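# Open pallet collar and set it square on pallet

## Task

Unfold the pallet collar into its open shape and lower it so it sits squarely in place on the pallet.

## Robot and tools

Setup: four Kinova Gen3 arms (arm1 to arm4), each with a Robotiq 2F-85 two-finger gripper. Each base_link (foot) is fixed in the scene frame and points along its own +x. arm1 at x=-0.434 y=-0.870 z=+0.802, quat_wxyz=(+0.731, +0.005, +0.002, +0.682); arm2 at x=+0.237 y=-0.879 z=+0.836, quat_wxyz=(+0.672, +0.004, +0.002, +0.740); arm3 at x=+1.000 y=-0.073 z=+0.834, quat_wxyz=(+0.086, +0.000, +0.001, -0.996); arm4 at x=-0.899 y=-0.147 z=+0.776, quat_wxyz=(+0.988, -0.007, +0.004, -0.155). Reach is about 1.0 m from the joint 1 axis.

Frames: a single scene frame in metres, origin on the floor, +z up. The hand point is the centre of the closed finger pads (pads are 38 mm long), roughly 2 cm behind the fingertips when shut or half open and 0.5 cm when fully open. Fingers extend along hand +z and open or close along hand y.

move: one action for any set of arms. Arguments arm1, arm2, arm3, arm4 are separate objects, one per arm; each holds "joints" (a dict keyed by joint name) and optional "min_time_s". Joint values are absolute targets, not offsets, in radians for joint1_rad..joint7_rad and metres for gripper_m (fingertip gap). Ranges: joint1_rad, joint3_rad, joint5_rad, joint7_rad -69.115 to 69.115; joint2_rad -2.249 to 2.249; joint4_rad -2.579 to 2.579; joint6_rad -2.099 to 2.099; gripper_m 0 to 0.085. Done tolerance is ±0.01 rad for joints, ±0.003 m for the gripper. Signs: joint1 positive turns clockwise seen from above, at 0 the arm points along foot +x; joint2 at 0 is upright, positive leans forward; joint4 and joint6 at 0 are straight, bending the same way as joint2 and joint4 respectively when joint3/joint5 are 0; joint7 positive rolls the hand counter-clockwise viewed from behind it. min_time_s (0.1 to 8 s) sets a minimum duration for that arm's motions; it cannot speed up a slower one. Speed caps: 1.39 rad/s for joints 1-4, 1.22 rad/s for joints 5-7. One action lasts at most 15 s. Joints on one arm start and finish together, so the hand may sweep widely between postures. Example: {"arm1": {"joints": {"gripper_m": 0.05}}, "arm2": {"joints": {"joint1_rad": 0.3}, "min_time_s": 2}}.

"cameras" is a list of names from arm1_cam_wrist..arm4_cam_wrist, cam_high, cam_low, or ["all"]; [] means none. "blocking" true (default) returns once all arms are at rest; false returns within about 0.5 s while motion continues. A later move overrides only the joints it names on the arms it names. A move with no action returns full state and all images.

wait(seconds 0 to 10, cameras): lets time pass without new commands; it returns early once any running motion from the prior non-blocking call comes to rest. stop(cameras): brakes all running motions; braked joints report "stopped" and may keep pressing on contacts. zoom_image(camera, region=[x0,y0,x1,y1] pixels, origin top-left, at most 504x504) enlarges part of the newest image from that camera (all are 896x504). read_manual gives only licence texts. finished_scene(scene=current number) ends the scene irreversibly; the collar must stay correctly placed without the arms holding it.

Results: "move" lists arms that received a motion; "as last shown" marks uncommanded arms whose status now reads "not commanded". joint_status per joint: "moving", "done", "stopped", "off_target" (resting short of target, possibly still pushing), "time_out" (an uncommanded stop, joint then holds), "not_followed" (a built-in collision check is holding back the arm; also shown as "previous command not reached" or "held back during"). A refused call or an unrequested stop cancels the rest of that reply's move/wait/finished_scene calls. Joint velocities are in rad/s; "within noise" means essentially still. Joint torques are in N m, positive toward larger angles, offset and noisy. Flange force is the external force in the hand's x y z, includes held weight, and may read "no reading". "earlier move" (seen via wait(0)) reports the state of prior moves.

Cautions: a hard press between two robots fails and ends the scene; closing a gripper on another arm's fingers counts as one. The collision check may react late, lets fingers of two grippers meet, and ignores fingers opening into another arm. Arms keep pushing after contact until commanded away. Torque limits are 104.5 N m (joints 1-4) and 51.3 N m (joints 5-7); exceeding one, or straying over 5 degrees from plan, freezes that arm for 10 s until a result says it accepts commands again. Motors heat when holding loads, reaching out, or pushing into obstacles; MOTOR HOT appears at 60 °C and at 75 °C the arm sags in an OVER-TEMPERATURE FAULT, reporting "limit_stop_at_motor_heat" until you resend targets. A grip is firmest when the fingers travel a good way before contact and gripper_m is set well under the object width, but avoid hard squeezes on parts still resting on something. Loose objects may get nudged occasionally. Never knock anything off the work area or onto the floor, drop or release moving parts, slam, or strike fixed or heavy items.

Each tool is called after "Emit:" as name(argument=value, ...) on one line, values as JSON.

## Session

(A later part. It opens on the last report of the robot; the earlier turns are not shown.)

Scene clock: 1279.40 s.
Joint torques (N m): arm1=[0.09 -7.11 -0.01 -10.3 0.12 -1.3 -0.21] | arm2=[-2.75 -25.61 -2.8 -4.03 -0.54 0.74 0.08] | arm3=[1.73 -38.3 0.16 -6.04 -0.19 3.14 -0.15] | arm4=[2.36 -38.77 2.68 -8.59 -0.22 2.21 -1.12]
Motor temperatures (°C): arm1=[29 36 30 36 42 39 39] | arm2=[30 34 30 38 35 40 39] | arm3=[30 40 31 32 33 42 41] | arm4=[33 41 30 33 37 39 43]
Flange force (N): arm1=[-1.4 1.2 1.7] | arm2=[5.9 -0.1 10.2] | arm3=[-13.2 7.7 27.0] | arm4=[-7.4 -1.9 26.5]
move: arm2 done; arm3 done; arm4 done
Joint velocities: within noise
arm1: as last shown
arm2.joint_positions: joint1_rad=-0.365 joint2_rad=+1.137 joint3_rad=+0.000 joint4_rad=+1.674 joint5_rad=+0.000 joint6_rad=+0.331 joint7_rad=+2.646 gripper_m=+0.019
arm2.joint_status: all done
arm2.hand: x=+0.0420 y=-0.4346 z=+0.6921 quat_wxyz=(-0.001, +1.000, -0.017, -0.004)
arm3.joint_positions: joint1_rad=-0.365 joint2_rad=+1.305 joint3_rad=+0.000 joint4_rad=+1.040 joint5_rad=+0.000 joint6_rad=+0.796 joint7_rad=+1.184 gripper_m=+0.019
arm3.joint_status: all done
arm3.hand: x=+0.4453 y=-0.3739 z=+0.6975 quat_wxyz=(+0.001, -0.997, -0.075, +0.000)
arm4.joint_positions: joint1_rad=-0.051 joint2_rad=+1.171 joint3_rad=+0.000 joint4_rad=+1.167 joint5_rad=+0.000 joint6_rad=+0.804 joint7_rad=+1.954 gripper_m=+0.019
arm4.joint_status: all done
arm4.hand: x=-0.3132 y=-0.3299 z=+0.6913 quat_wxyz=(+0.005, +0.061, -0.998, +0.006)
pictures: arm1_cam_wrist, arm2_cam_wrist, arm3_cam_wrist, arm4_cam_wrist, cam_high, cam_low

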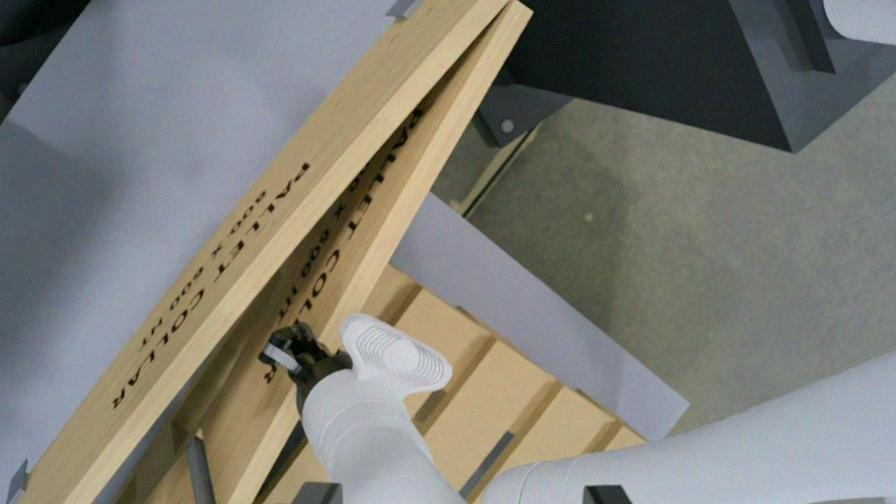

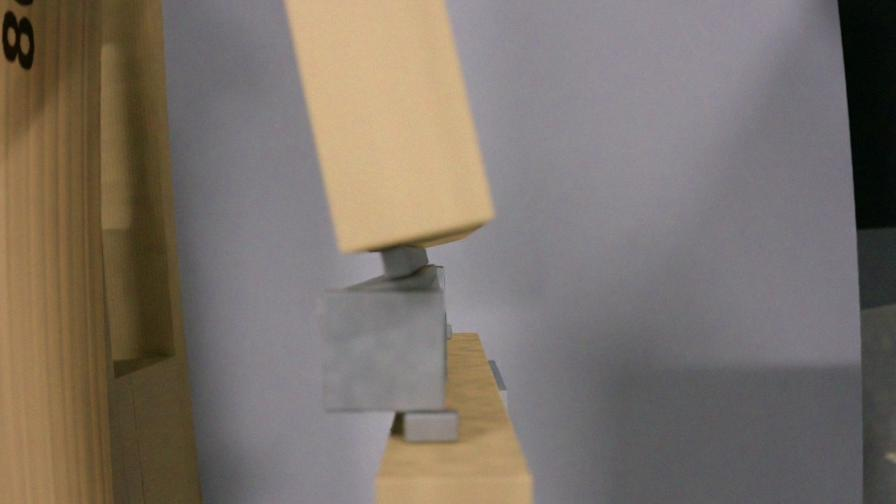

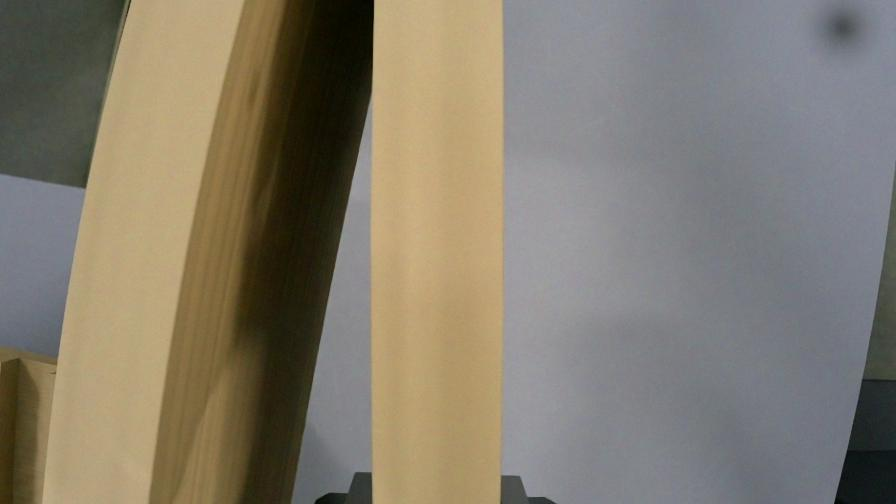

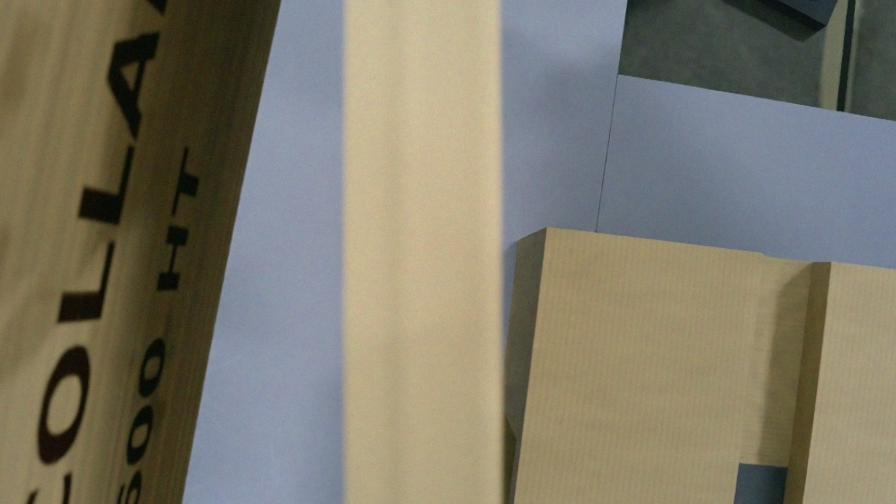

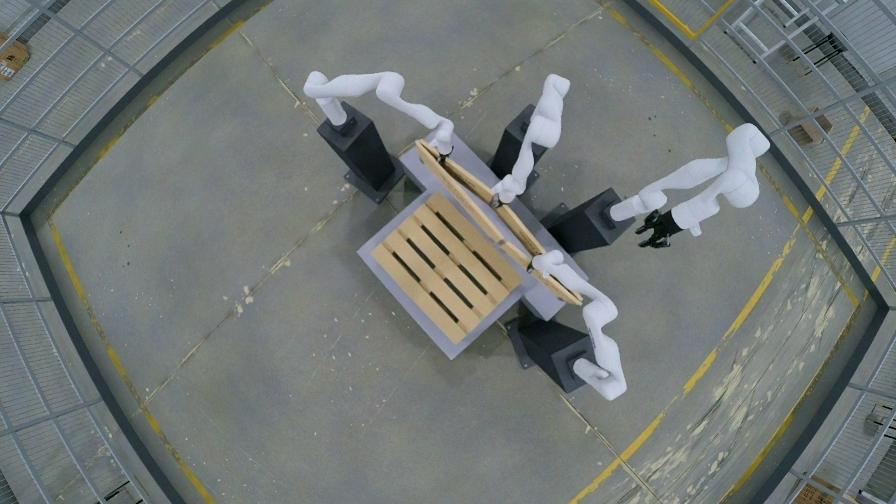

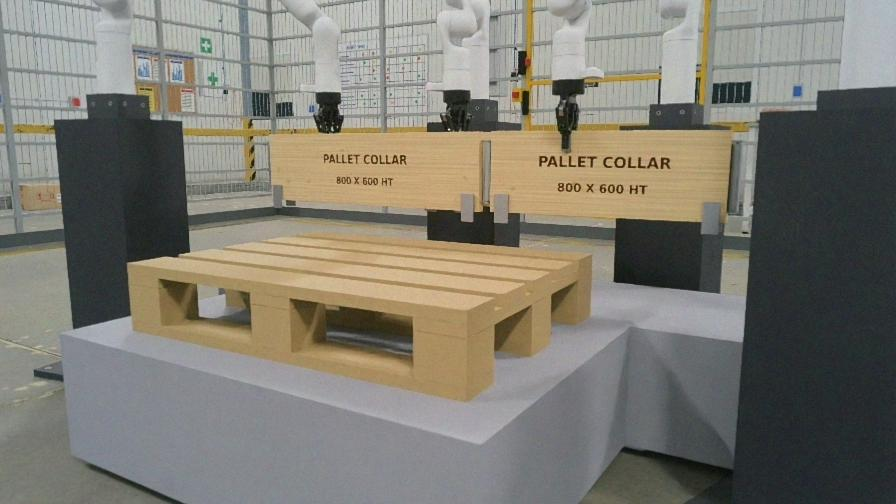

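Emit:
move(arm2={"joints":{"joint1_rad":-0.2475,"joint2_rad":1.1436,"joint4_rad":1.6377,"joint6_rad":0.3603,"joint7_rad":2.7793},"min_time_s":3.5}, arm3={"joints":{"joint1_rad":-0.2175,"joint2_rad":1.1898,"joint4_rad":1.3894,"joint6_rad":0.5624,"joint7_rad":1.5747},"min_time_s":3.5}, arm4={"joints":{"joint1_rad":-0.2173,"joint2_rad":1.1756,"joint4_rad":1.1484,"joint6_rad":0.8176,"joint7_rad":2.0303},"min_time_s":3.5}, cameras=["arm1_cam_wrist","arm2_cam_wrist","cam_high"])

Scene clock: 1437.93 s.
Joint torques (N m): arm1=[0.13 -7.09 0.02 -10.27 0.12 -1.28 -0.27] | arm2=[-6.23 -25.17 -7.18 -3.99 -2.03 0.98 -0.57] | arm3=[4.17 -36.7 3.66 -5.49 1.67 1.52 0.92] | arm4=[1.59 -44.44 2.25 -15.82 -0.5 -2.25 -1.39]
Motor temperatures (°C): arm1=[29 36 30 36 42 38 39] | arm2=[30 39 30 38 35 40 39] | arm3=[30 43 31 32 33 43 41] | arm4=[33 45 30 32 37 39 43]
Flange force (N): arm1=[-1.5 1.2 1.7] | arm2=[13.6 -2.2 9.0] | arm3=[-9.3 8.9 27.8] | arm4=[3.6 1.6 27.1]
move: arm2 done; arm3 done; arm4 done
Joint velocities: within noise
arm1: as last shown
arm2.joint_positions: joint1_rad=-0.247 joint2_rad=+1.144 joint3_rad=+0.000 joint4_rad=+1.638 joint5_rad=+0.000 joint6_rad=+0.360 joint7_rad=+2.779 gripper_m=+0.019
arm2.joint_status: all done
arm2.hand: x=+0.0923 y=-0.4056 z=+0.6924 quat_wxyz=(-0.001, +1.000, -0.009, -0.004)
arm3.joint_positions: joint1_rad=-0.217 joint2_rad=+1.190 joint3_rad=+0.000 joint4_rad=+1.389 joint5_rad=+0.000 joint6_rad=+0.562 joint7_rad=+1.575 gripper_m=+0.019
arm3.joint_status: all done
arm3.hand: x=+0.4741 y=-0.2618 z=+0.6977 quat_wxyz=(+0.001, -0.981, -0.195, +0.000)
arm4.joint_positions: joint1_rad=-0.217 joint2_rad=+1.176 joint3_rad=+0.000 joint4_rad=+1.148 joint5_rad=+0.000 joint6_rad=+0.818 joint7_rad=+2.030 gripper_m=+0.019
arm4.joint_status: all done
arm4.hand: x=-0.2874 y=-0.2306 z=+0.6913 quat_wxyz=(+0.006, +0.181, -0.983, +0.005)

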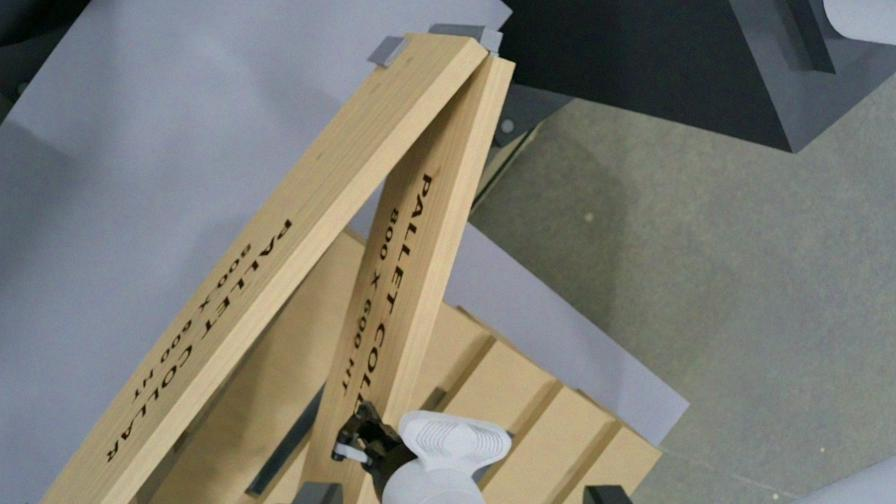

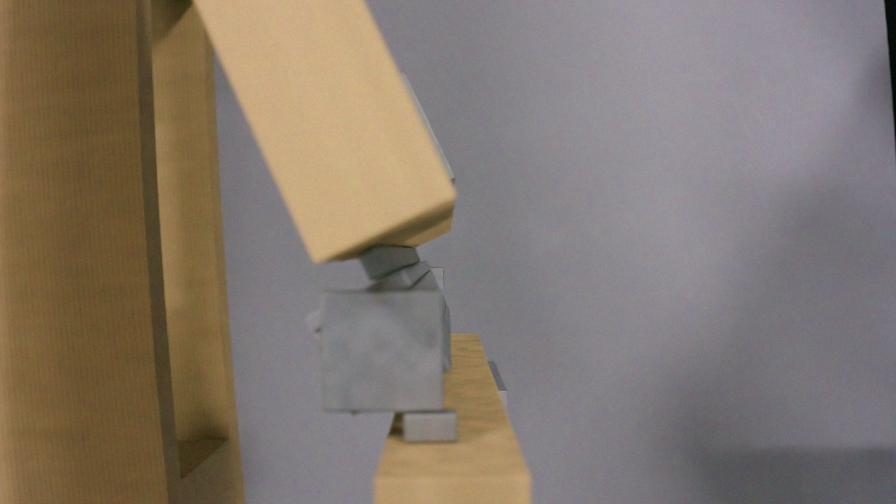

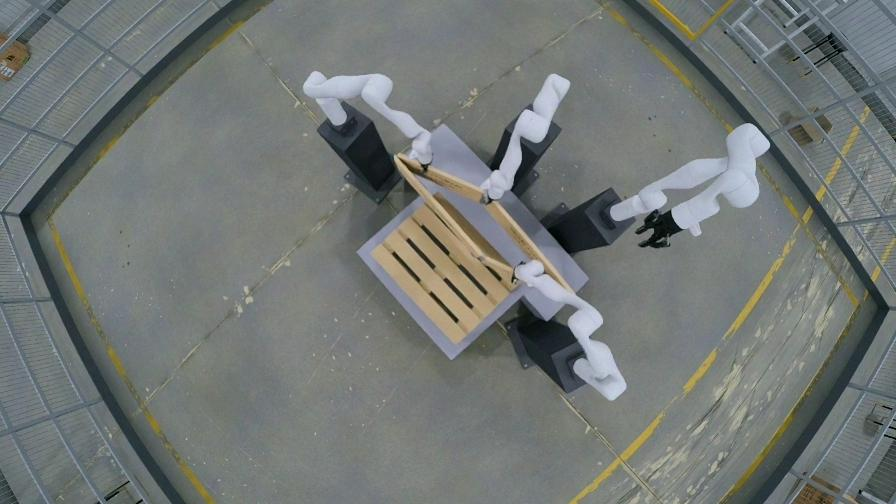

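Emit:
move(arm2={"joints":{"joint1_rad":-0.1354,"joint2_rad":1.1572,"joint4_rad":1.5765,"joint6_rad":0.4079,"joint7_rad":2.9070},"min_time_s":3.5}, arm3={"joints":{"joint1_rad":-0.0373,"joint2_rad":1.1486,"joint4_rad":1.5358,"joint6_rad":0.4572,"joint7_rad":1.9986},"min_time_s":3.5}, arm4={"joints":{"joint1_rad":-0.3650,"joint2_rad":1.1744,"joint4_rad":1.1468,"joint6_rad":0.8204,"joint7_rad":2.1252},"min_time_s":3.5}, cameras=["cam_high"])

Emit:
move(arm2={"joints":{"joint1_rad":-0.0306,"joint2_rad":1.1791,"joint4_rad":1.4897,"joint6_rad":0.4728,"joint7_rad":3.0274},"min_time_s":3.5}, arm3={"joints":{"joint1_rad":0.1408,"joint2_rad":1.1492,"joint4_rad":1.5323,"joint6_rad":0.4601,"joint7_rad":2.4204},"min_time_s":3.5}, arm4={"joints":{"joint1_rad":-0.4941,"joint2_rad":1.1634,"joint4_rad":1.1722,"joint6_rad":0.8060,"joint7_rad":2.2387},"min_time_s":3.5}, cameras=["cam_high","cam_low","arm1_cam_wrist"])

Scene clock: 1453.33 s.
Joint torques (N m): arm1=[0.18 -7.09 -0.03 -10.27 0.07 -1.32 -0.23] | arm2=[-6.49 -24.18 -7.58 -2.52 -2.39 1.85 -0.62] | arm3=[5.19 -36.8 5.03 -6.23 2.1 0.35 1.32] | arm4=[2.09 -45.46 3.1 -17.51 0.16 -3.24 -1.16]
Motor temperatures (°C): arm1=[29 36 30 36 42 38 39] | arm2=[30 38 30 38 35 40 39] | arm3=[30 43 31 32 33 43 41] | arm4=[33 45 30 33 37 39 43]
Flange force (N): arm1=[-1.5 1.2 1.6] | arm2=[13.3 -3.9 8.3] | arm3=[-9.7 9.3 29.0] | arm4=[5.6 4.9 26.9]
move: arm2 done; arm3 done; arm4 done
Joint velocities: within noise
arm1: as last shown
arm2.joint_positions: joint1_rad=-0.135 joint2_rad=+1.157 joint3_rad=+0.000 joint4_rad=+1.576 joint5_rad=+0.000 joint6_rad=+0.408 joint7_rad=+2.907 gripper_m=+0.019
arm2.joint_status: all done
arm2.hand: x=+0.1424 y=-0.3767 z=+0.6925 quat_wxyz=(-0.001, +1.000, -0.001, -0.004)
arm3.joint_positions: joint1_rad=-0.037 joint2_rad=+1.149 joint3_rad=+0.000 joint4_rad=+1.536 joint5_rad=+0.000 joint6_rad=+0.457 joint7_rad=+1.999 gripper_m=+0.019
arm3.joint_status: all done
arm3.hand: x=+0.4836 y=-0.1572 z=+0.6978 quat_wxyz=(+0.001, -0.950, -0.313, -0.001)
arm4.joint_positions: joint1_rad=-0.365 joint2_rad=+1.174 joint3_rad=+0.000 joint4_rad=+1.147 joint5_rad=+0.000 joint6_rad=+0.820 joint7_rad=+2.125 gripper_m=+0.019
arm4.joint_status: all done
arm4.hand: x=-0.2814 y=-0.1396 z=+0.6913 quat_wxyz=(+0.006, +0.299, -0.954, +0.004)

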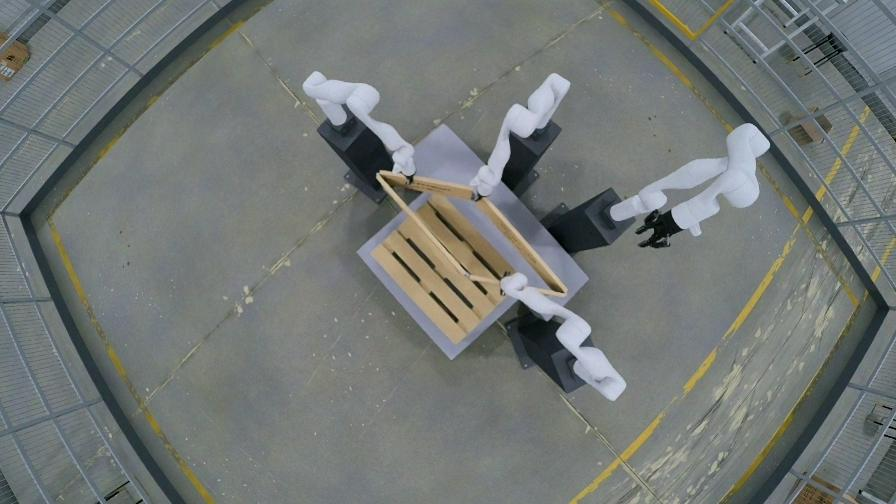

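Scene clock: 1457.13 s.
Joint torques (N m): arm1=[0.21 -7.08 0.06 -10.27 0.11 -1.24 -0.28] | arm2=[-5.08 -25.45 -5.73 -3.14 -2.07 1.99 -0.44] | arm3=[4.13 -39.51 4.18 -9.91 2.29 -1.54 1.71] | arm4=[2.63 -45.07 3.92 -17.97 0.78 -3.65 -0.85]
Motor temperatures (°C): arm1=[29 36 30 36 42 38 39] | arm2=[30 38 30 38 35 40 39] | arm3=[30 43 31 32 33 43 41] | arm4=[33 46 30 33 37 39 43]
Flange force (N): arm1=[-1.4 1.2 1.8] | arm2=[10.1 -2.2 9.4] | arm3=[-7.9 8.3 29.2] | arm4=[5.6 7.9 25.9]
move: arm2 done; arm3 done; arm4 done
Joint velocities: within noise
arm1: as last shown
arm2.joint_positions: joint1_rad=-0.031 joint2_rad=+1.179 joint3_rad=+0.000 joint4_rad=+1.490 joint5_rad=+0.000 joint6_rad=+0.473 joint7_rad=+3.027 gripper_m=+0.019
arm2.joint_status: all done
arm2.hand: x=+0.1926 y=-0.3479 z=+0.6924 quat_wxyz=(-0.001, +1.000, +0.007, -0.004)
arm3.joint_positions: joint1_rad=+0.141 joint2_rad=+1.149 joint3_rad=+0.000 joint4_rad=+1.532 joint5_rad=+0.000 joint6_rad=+0.460 joint7_rad=+2.420 gripper_m=+0.019
arm3.joint_status: all done
arm3.hand: x=+0.4759 y=-0.0644 z=+0.6981 quat_wxyz=(+0.001, -0.905, -0.426, -0.001)
arm4.joint_positions: joint1_rad=-0.494 joint2_rad=+1.163 joint3_rad=+0.000 joint4_rad=+1.172 joint5_rad=+0.000 joint6_rad=+0.806 joint7_rad=+2.239 gripper_m=+0.019
arm4.joint_status: all done
arm4.hand: x=-0.2925 y=-0.0609 z=+0.6914 quat_wxyz=(+0.007, +0.412, -0.911, +0.004)
pictures: arm1_cam_wrist, cam_high, cam_low

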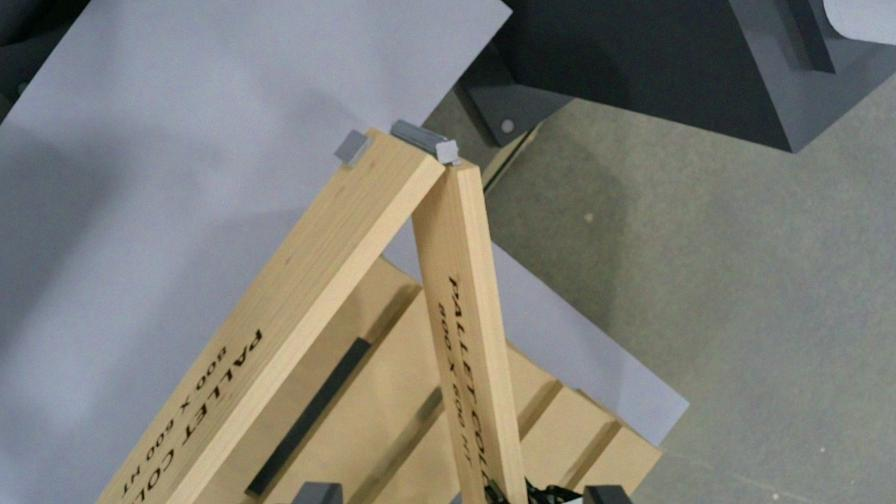

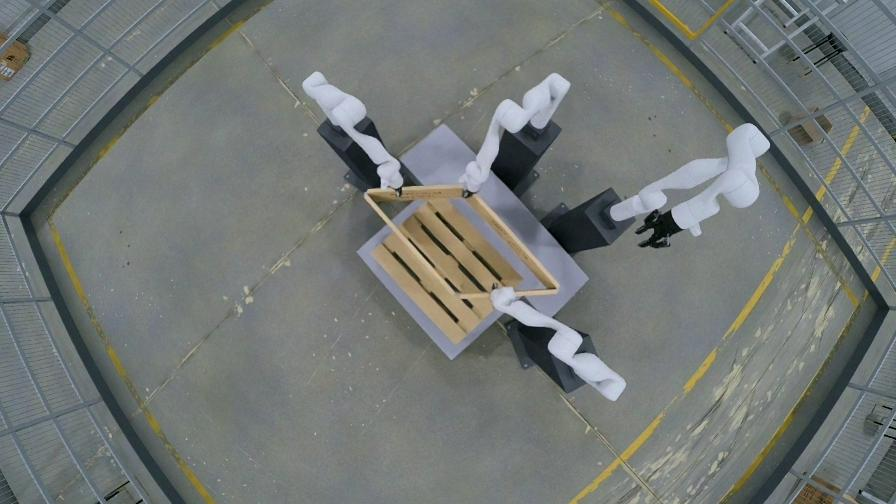

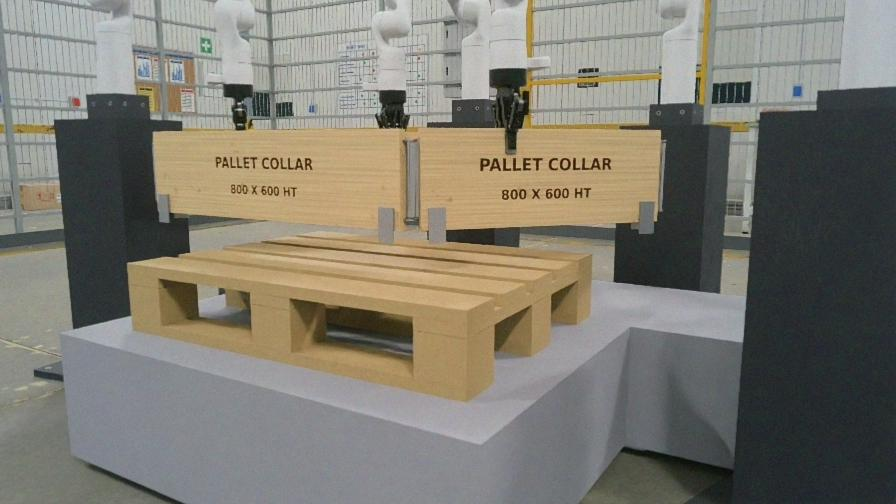

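Emit:
move(arm2={"joints":{"joint1_rad":0.0653,"joint2_rad":1.2100,"joint4_rad":1.3766,"joint6_rad":0.5550,"joint7_rad":3.1389},"min_time_s":3.5}, arm3={"joints":{"joint1_rad":0.2827,"joint2_rad":1.1816,"joint4_rad":1.4176,"joint6_rad":0.5424,"joint7_rad":2.8060},"min_time_s":3.5}, arm4={"joints":{"joint1_rad":-0.6031,"joint2_rad":1.1407,"joint4_rad":1.2316,"joint6_rad":0.7693,"joint7_rad":2.3723},"min_time_s":3.5})

Emit:
move(arm2={"joints":{"joint1_rad":0.1520,"joint2_rad":1.2537,"joint4_rad":1.2344,"joint6_rad":0.6535,"joint7_rad":3.2412},"min_time_s":3.5}, arm3={"joints":{"joint1_rad":0.3750,"joint2_rad":1.2400,"joint4_rad":1.2300,"joint6_rad":0.6716,"joint7_rad":3.1420},"min_time_s":3.5}, arm4={"joints":{"joint1_rad":-0.6908,"joint2_rad":1.1072,"joint4_rad":1.3245,"joint6_rad":0.7099,"joint7_rad":2.5272},"min_time_s":3.5}, cameras=["cam_high","cam_low","arm1_cam_wrist","arm2_cam_wrist"])

Scene clock: 1471.67 s.
Joint torques (N m): arm1=[0.22 -7.03 0.02 -10.27 0.1 -1.35 -0.21] | arm2=[-2.75 -29.87 -3.13 -6.89 -1.65 0.76 -0.45] | arm3=[0.8 -40.93 0.93 -11.68 1.89 -1.92 2.05] | arm4=[2.89 -42.31 3.9 -15.75 0.71 -2.53 -0.71]
Motor temperatures (°C): arm1=[29 36 30 36 42 38 39] | arm2=[30 38 30 38 35 40 39] | arm3=[30 43 31 32 33 43 41] | arm4=[33 47 30 33 37 39 43]
Flange force (N): arm1=[-1.2 1.2 1.5] | arm2=[5.4 3.5 12.1] | arm3=[-4.4 4.0 27.7] | arm4=[2.7 7.7 24.5]
move: arm2 done; arm3 done; arm4 done
Joint velocities: within noise
arm1: as last shown
arm2.joint_positions: joint1_rad=+0.065 joint2_rad=+1.210 joint3_rad=+0.000 joint4_rad=+1.377 joint5_rad=+0.000 joint6_rad=+0.555 joint7_rad=+3.139 gripper_m=+0.019
arm2.joint_status: all done
arm2.hand: x=+0.2428 y=-0.3189 z=+0.6927 quat_wxyz=(-0.001, +1.000, +0.014, -0.004)
arm3.joint_positions: joint1_rad=+0.283 joint2_rad=+1.182 joint3_rad=+0.000 joint4_rad=+1.418 joint5_rad=+0.000 joint6_rad=+0.542 joint7_rad=+2.806 gripper_m=+0.019
arm3.joint_status: all done
arm3.hand: x=+0.4546 y=+0.0127 z=+0.6982 quat_wxyz=(+0.001, -0.846, -0.533, -0.001)
arm4.joint_positions: joint1_rad=-0.603 joint2_rad=+1.141 joint3_rad=+0.000 joint4_rad=+1.232 joint5_rad=+0.000 joint6_rad=+0.769 joint7_rad=+2.372 gripper_m=+0.019
arm4.joint_status: all done
arm4.hand: x=-0.3170 y=+0.0012 z=+0.6914 quat_wxyz=(+0.007, +0.520, -0.854, +0.003)
pictures: none

Scene clock: 1475.47 s.
Joint torques (N m): arm1=[0.21 -7.14 -0.02 -10.31 0.05 -1.33 -0.19] | arm2=[-1.81 -32.42 -2.12 -9.71 -1.65 0.03 -0.43] | arm3=[-1.13 -41.83 -1.09 -11.04 1.21 -0.57 2.11] | arm4=[2.57 -38.68 3.1 -11.9 0.01 -0.62 -0.72]
Motor temperatures (°C): arm1=[29 36 30 36 42 38 39] | arm2=[30 38 30 38 35 40 39] | arm3=[30 43 31 32 33 43 41] | arm4=[33 47 30 33 37 39 43]
Flange force (N): arm1=[-1.3 1.4 1.6] | arm2=[2.4 8.5 11.9] | arm3=[-1.7 -2.6 28.1] | arm4=[-0.8 3.6 24.0]
move: arm2 done; arm3 done; arm4 done
Joint velocities: within noise
arm1: as last shown
arm2.joint_positions: joint1_rad=+0.152 joint2_rad=+1.254 joint3_rad=+0.000 joint4_rad=+1.234 joint5_rad=+0.000 joint6_rad=+0.654 joint7_rad=+3.241 gripper_m=+0.019
arm2.joint_status: all done
arm2.hand: x=+0.2930 y=-0.2902 z=+0.6926 quat_wxyz=(-0.001, +1.000, +0.022, -0.004)
arm3.joint_positions: joint1_rad=+0.375 joint2_rad=+1.240 joint3_rad=+0.000 joint4_rad=+1.230 joint5_rad=+0.000 joint6_rad=+0.672 joint7_rad=+3.142 gripper_m=+0.019
arm3.joint_status: all done
arm3.hand: x=+0.4237 y=+0.0711 z=+0.6984 quat_wxyz=(+0.001, -0.775, -0.632, -0.001)
arm4.joint_positions: joint1_rad=-0.691 joint2_rad=+1.107 joint3_rad=+0.000 joint4_rad=+1.325 joint5_rad=+0.000 joint6_rad=+0.710 joint7_rad=+2.527 gripper_m=+0.019
arm4.joint_status: all done
arm4.hand: x=-0.3508 y=+0.0444 z=+0.6913 quat_wxyz=(+0.008, +0.619, -0.785, +0.002)
pictures: arm1_cam_wrist, arm2_cam_wrist, cam_high, cam_low

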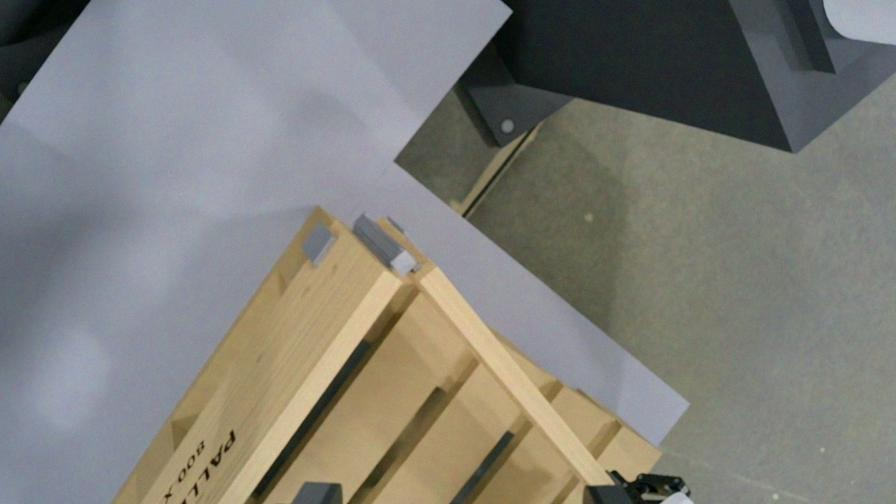

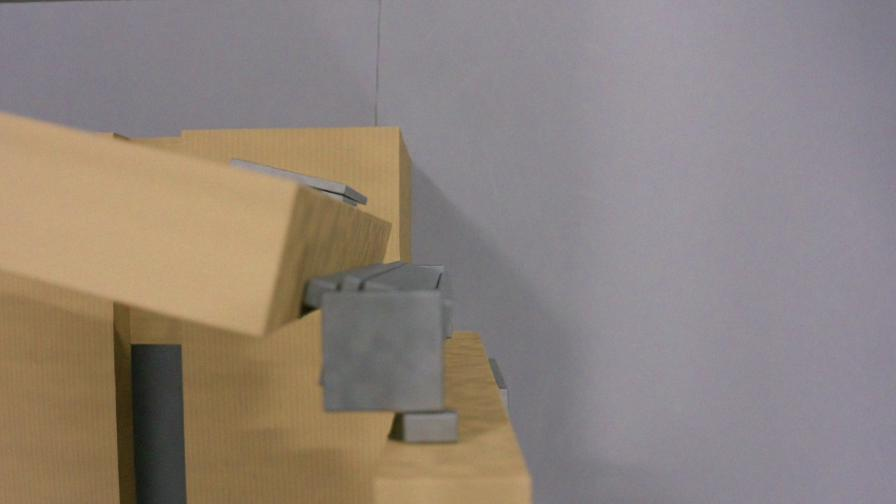

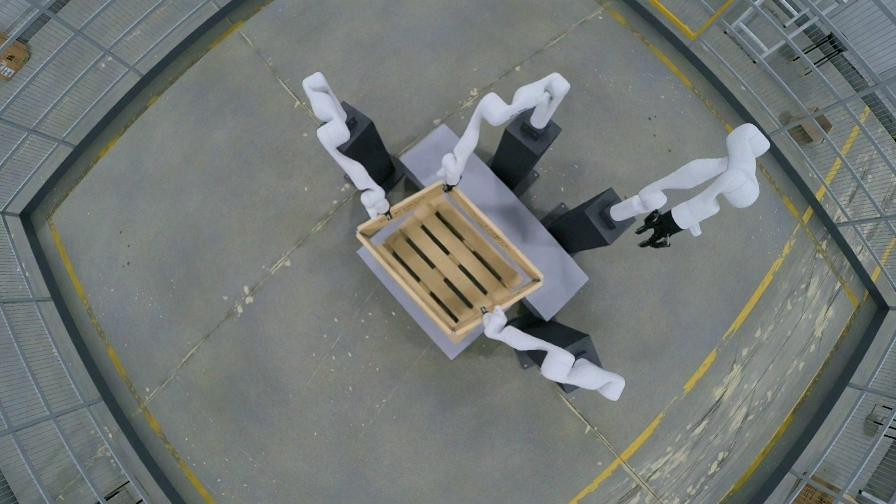

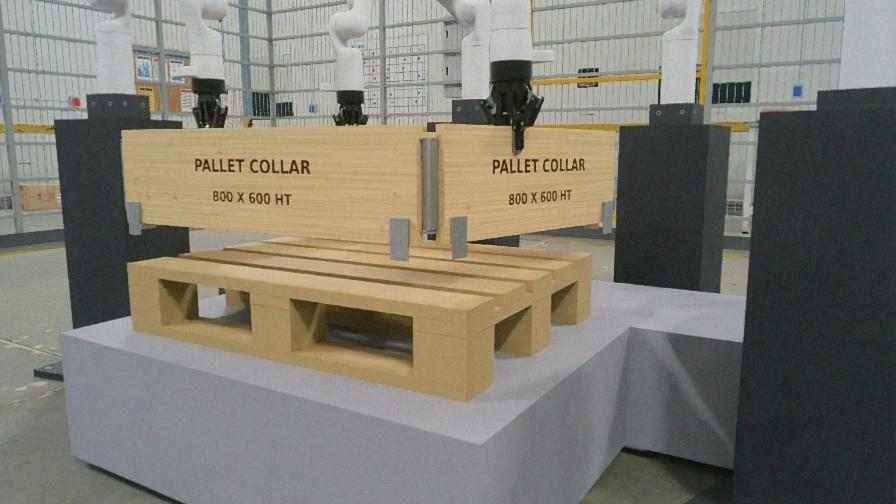

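Emit:
move(arm2={"joints":{"joint1_rad":0.2295,"joint2_rad":1.3136,"joint4_rad":1.0554,"joint6_rad":0.7726,"joint7_rad":3.3343},"min_time_s":3.5}, arm3={"joints":{"joint1_rad":0.4222,"joint2_rad":1.3208,"joint4_rad":0.9975,"joint6_rad":0.8233,"joint7_rad":3.4331},"min_time_s":3.5}, arm4={"joints":{"joint1_rad":-0.7537,"joint2_rad":1.0659,"joint4_rad":1.4450,"joint6_rad":0.6307,"joint7_rad":2.7071},"min_time_s":3.5}, cameras=["all"])

Emit:
zoom_image(camera="arm1_cam_wrist", region=[260, 160, 480, 310])

Emit:
zoom_image(camera="arm2_cam_wrist", region=[220, 180, 540, 500])

Emit:
zoom_image(camera="cam_low", region=[100, 110, 600, 420])

Scene clock: 1490.40 s.
Joint torques (N m): arm1=[0.15 -7.07 0.01 -10.27 0.16 -1.27 -0.24] | arm2=[-2.73 -35.76 -2.78 -13.84 -2.11 -1.54 -0.46] | arm3=[-3.11 -39.86 -2.91 -6.79 0.31 3.12 2.25] | arm4=[0.89 -33.17 0.94 -5.14 -0.98 2.79 -0.76]
Motor temperatures (°C): arm1=[29 35 30 36 42 38 39] | arm2=[30 38 30 38 35 40 39] | arm3=[30 43 31 32 33 43 41] | arm4=[33 47 30 33 37 39 43]
Flange force (N): arm1=[-1.4 1.1 1.7] | arm2=[1.0 17.2 10.6] | arm3=[6.3 -14.5 28.7] | arm4=[-2.3 -6.4 24.0]
move: arm2 done; arm3 done; arm4 done
Joint velocities: within noise
arm1.joint_positions: joint1_rad=-0.100 joint2_rad=-0.200 joint3_rad=+0.000 joint4_rad=+1.467 joint5_rad=+0.000 joint6_rad=+1.450 joint7_rad=+0.631 gripper_m=+0.045
arm1.joint_status: not commanded
arm1.hand: x=-0.4153 y=-0.5275 z=+1.3115 quat_wxyz=(-0.059, +0.317, -0.924, -0.206)
arm2.joint_positions: joint1_rad=+0.229 joint2_rad=+1.314 joint3_rad=+0.000 joint4_rad=+1.055 joint5_rad=+0.000 joint6_rad=+0.773 joint7_rad=+3.334 gripper_m=+0.019
arm2.joint_status: all done
arm2.hand: x=+0.3430 y=-0.2613 z=+0.6926 quat_wxyz=(-0.001, +1.000, +0.030, -0.004)
arm3.joint_positions: joint1_rad=+0.422 joint2_rad=+1.321 joint3_rad=+0.000 joint4_rad=+0.997 joint5_rad=+0.000 joint6_rad=+0.823 joint7_rad=+3.433 gripper_m=+0.019
arm3.joint_status: all done
arm3.hand: x=+0.3878 y=+0.1091 z=+0.6983 quat_wxyz=(+0.000, -0.692, -0.722, -0.001)
arm4.joint_positions: joint1_rad=-0.754 joint2_rad=+1.066 joint3_rad=+0.000 joint4_rad=+1.445 joint5_rad=+0.000 joint6_rad=+0.631 joint7_rad=+2.707 gripper_m=+0.019
arm4.joint_status: all done
arm4.hand: x=-0.3888 y=+0.0667 z=+0.6913 quat_wxyz=(+0.008, +0.710, -0.705, +0.001)
pictures: arm1_cam_wrist, arm2_cam_wrist, arm3_cam_wrist, arm4_cam_wrist, cam_high, cam_low

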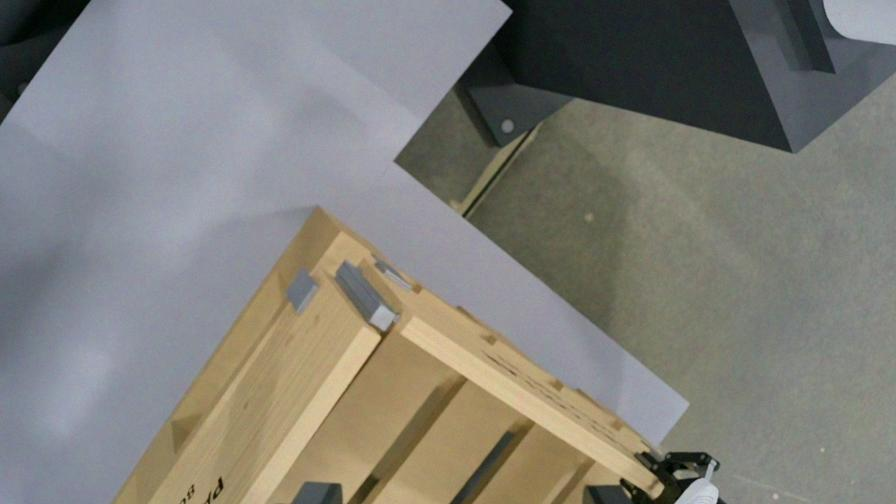

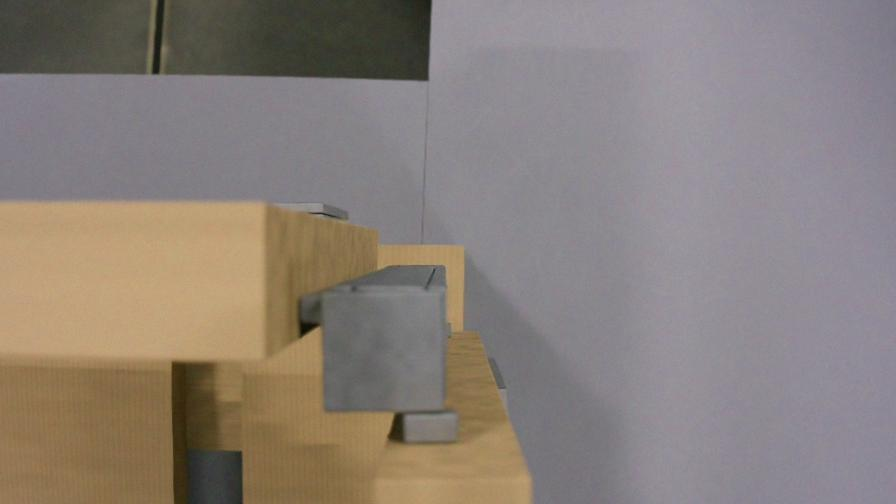

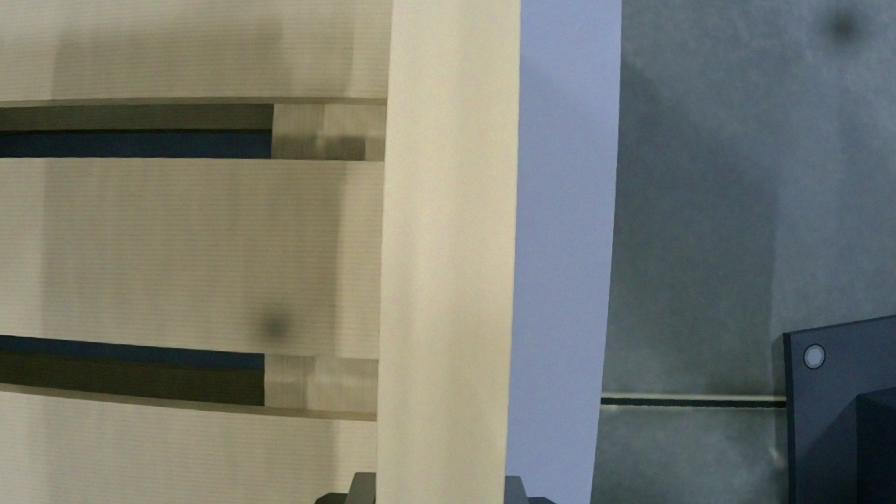

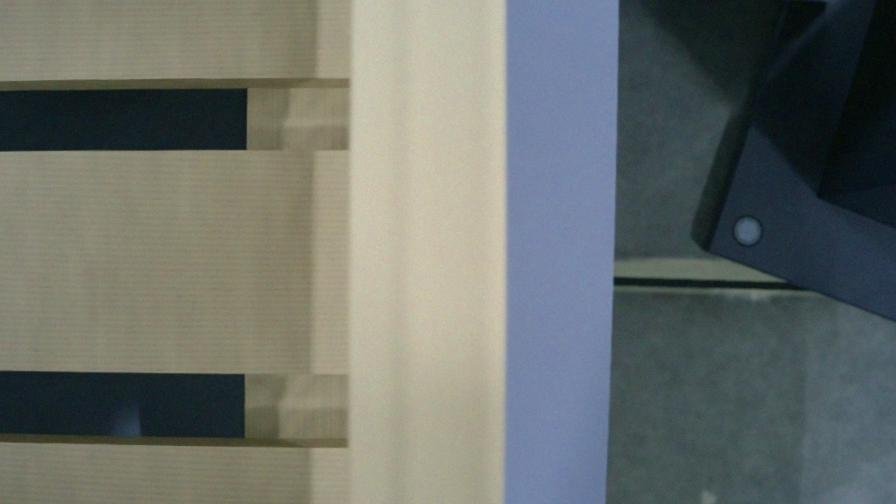

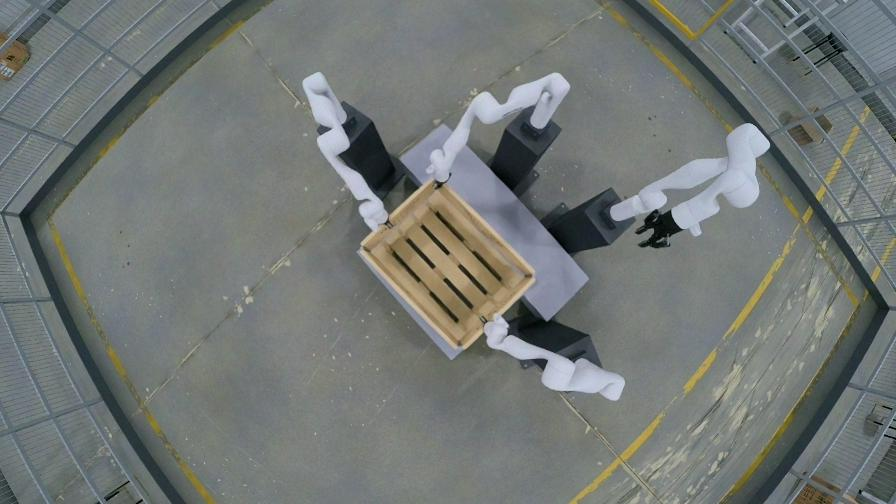

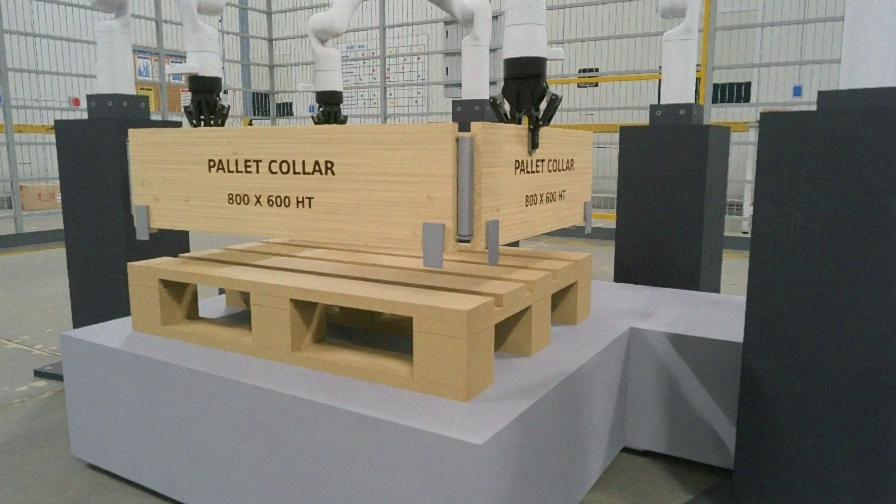

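Scaled by 2.291 from the camera's image (finer frame: 1280x720).

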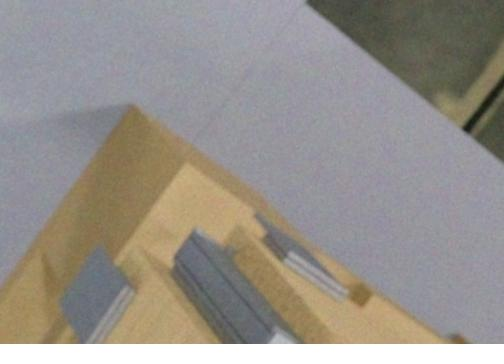

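Scaled by 1.575 from the camera's image (finer frame: 1280x720).

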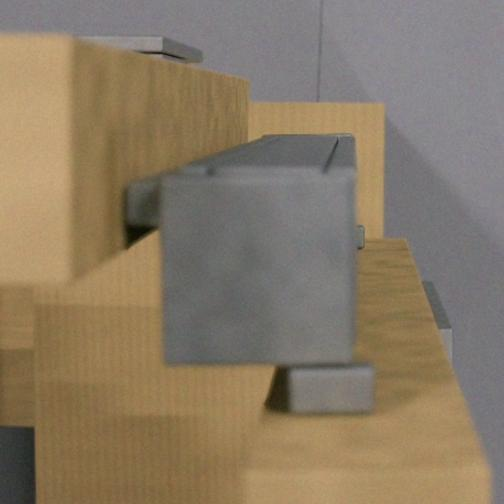

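Scaled by 1.008 from the camera's image (finer frame: 1280x720).

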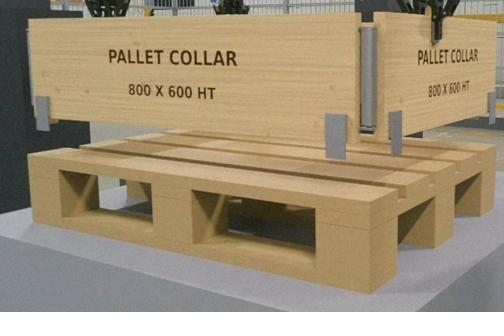

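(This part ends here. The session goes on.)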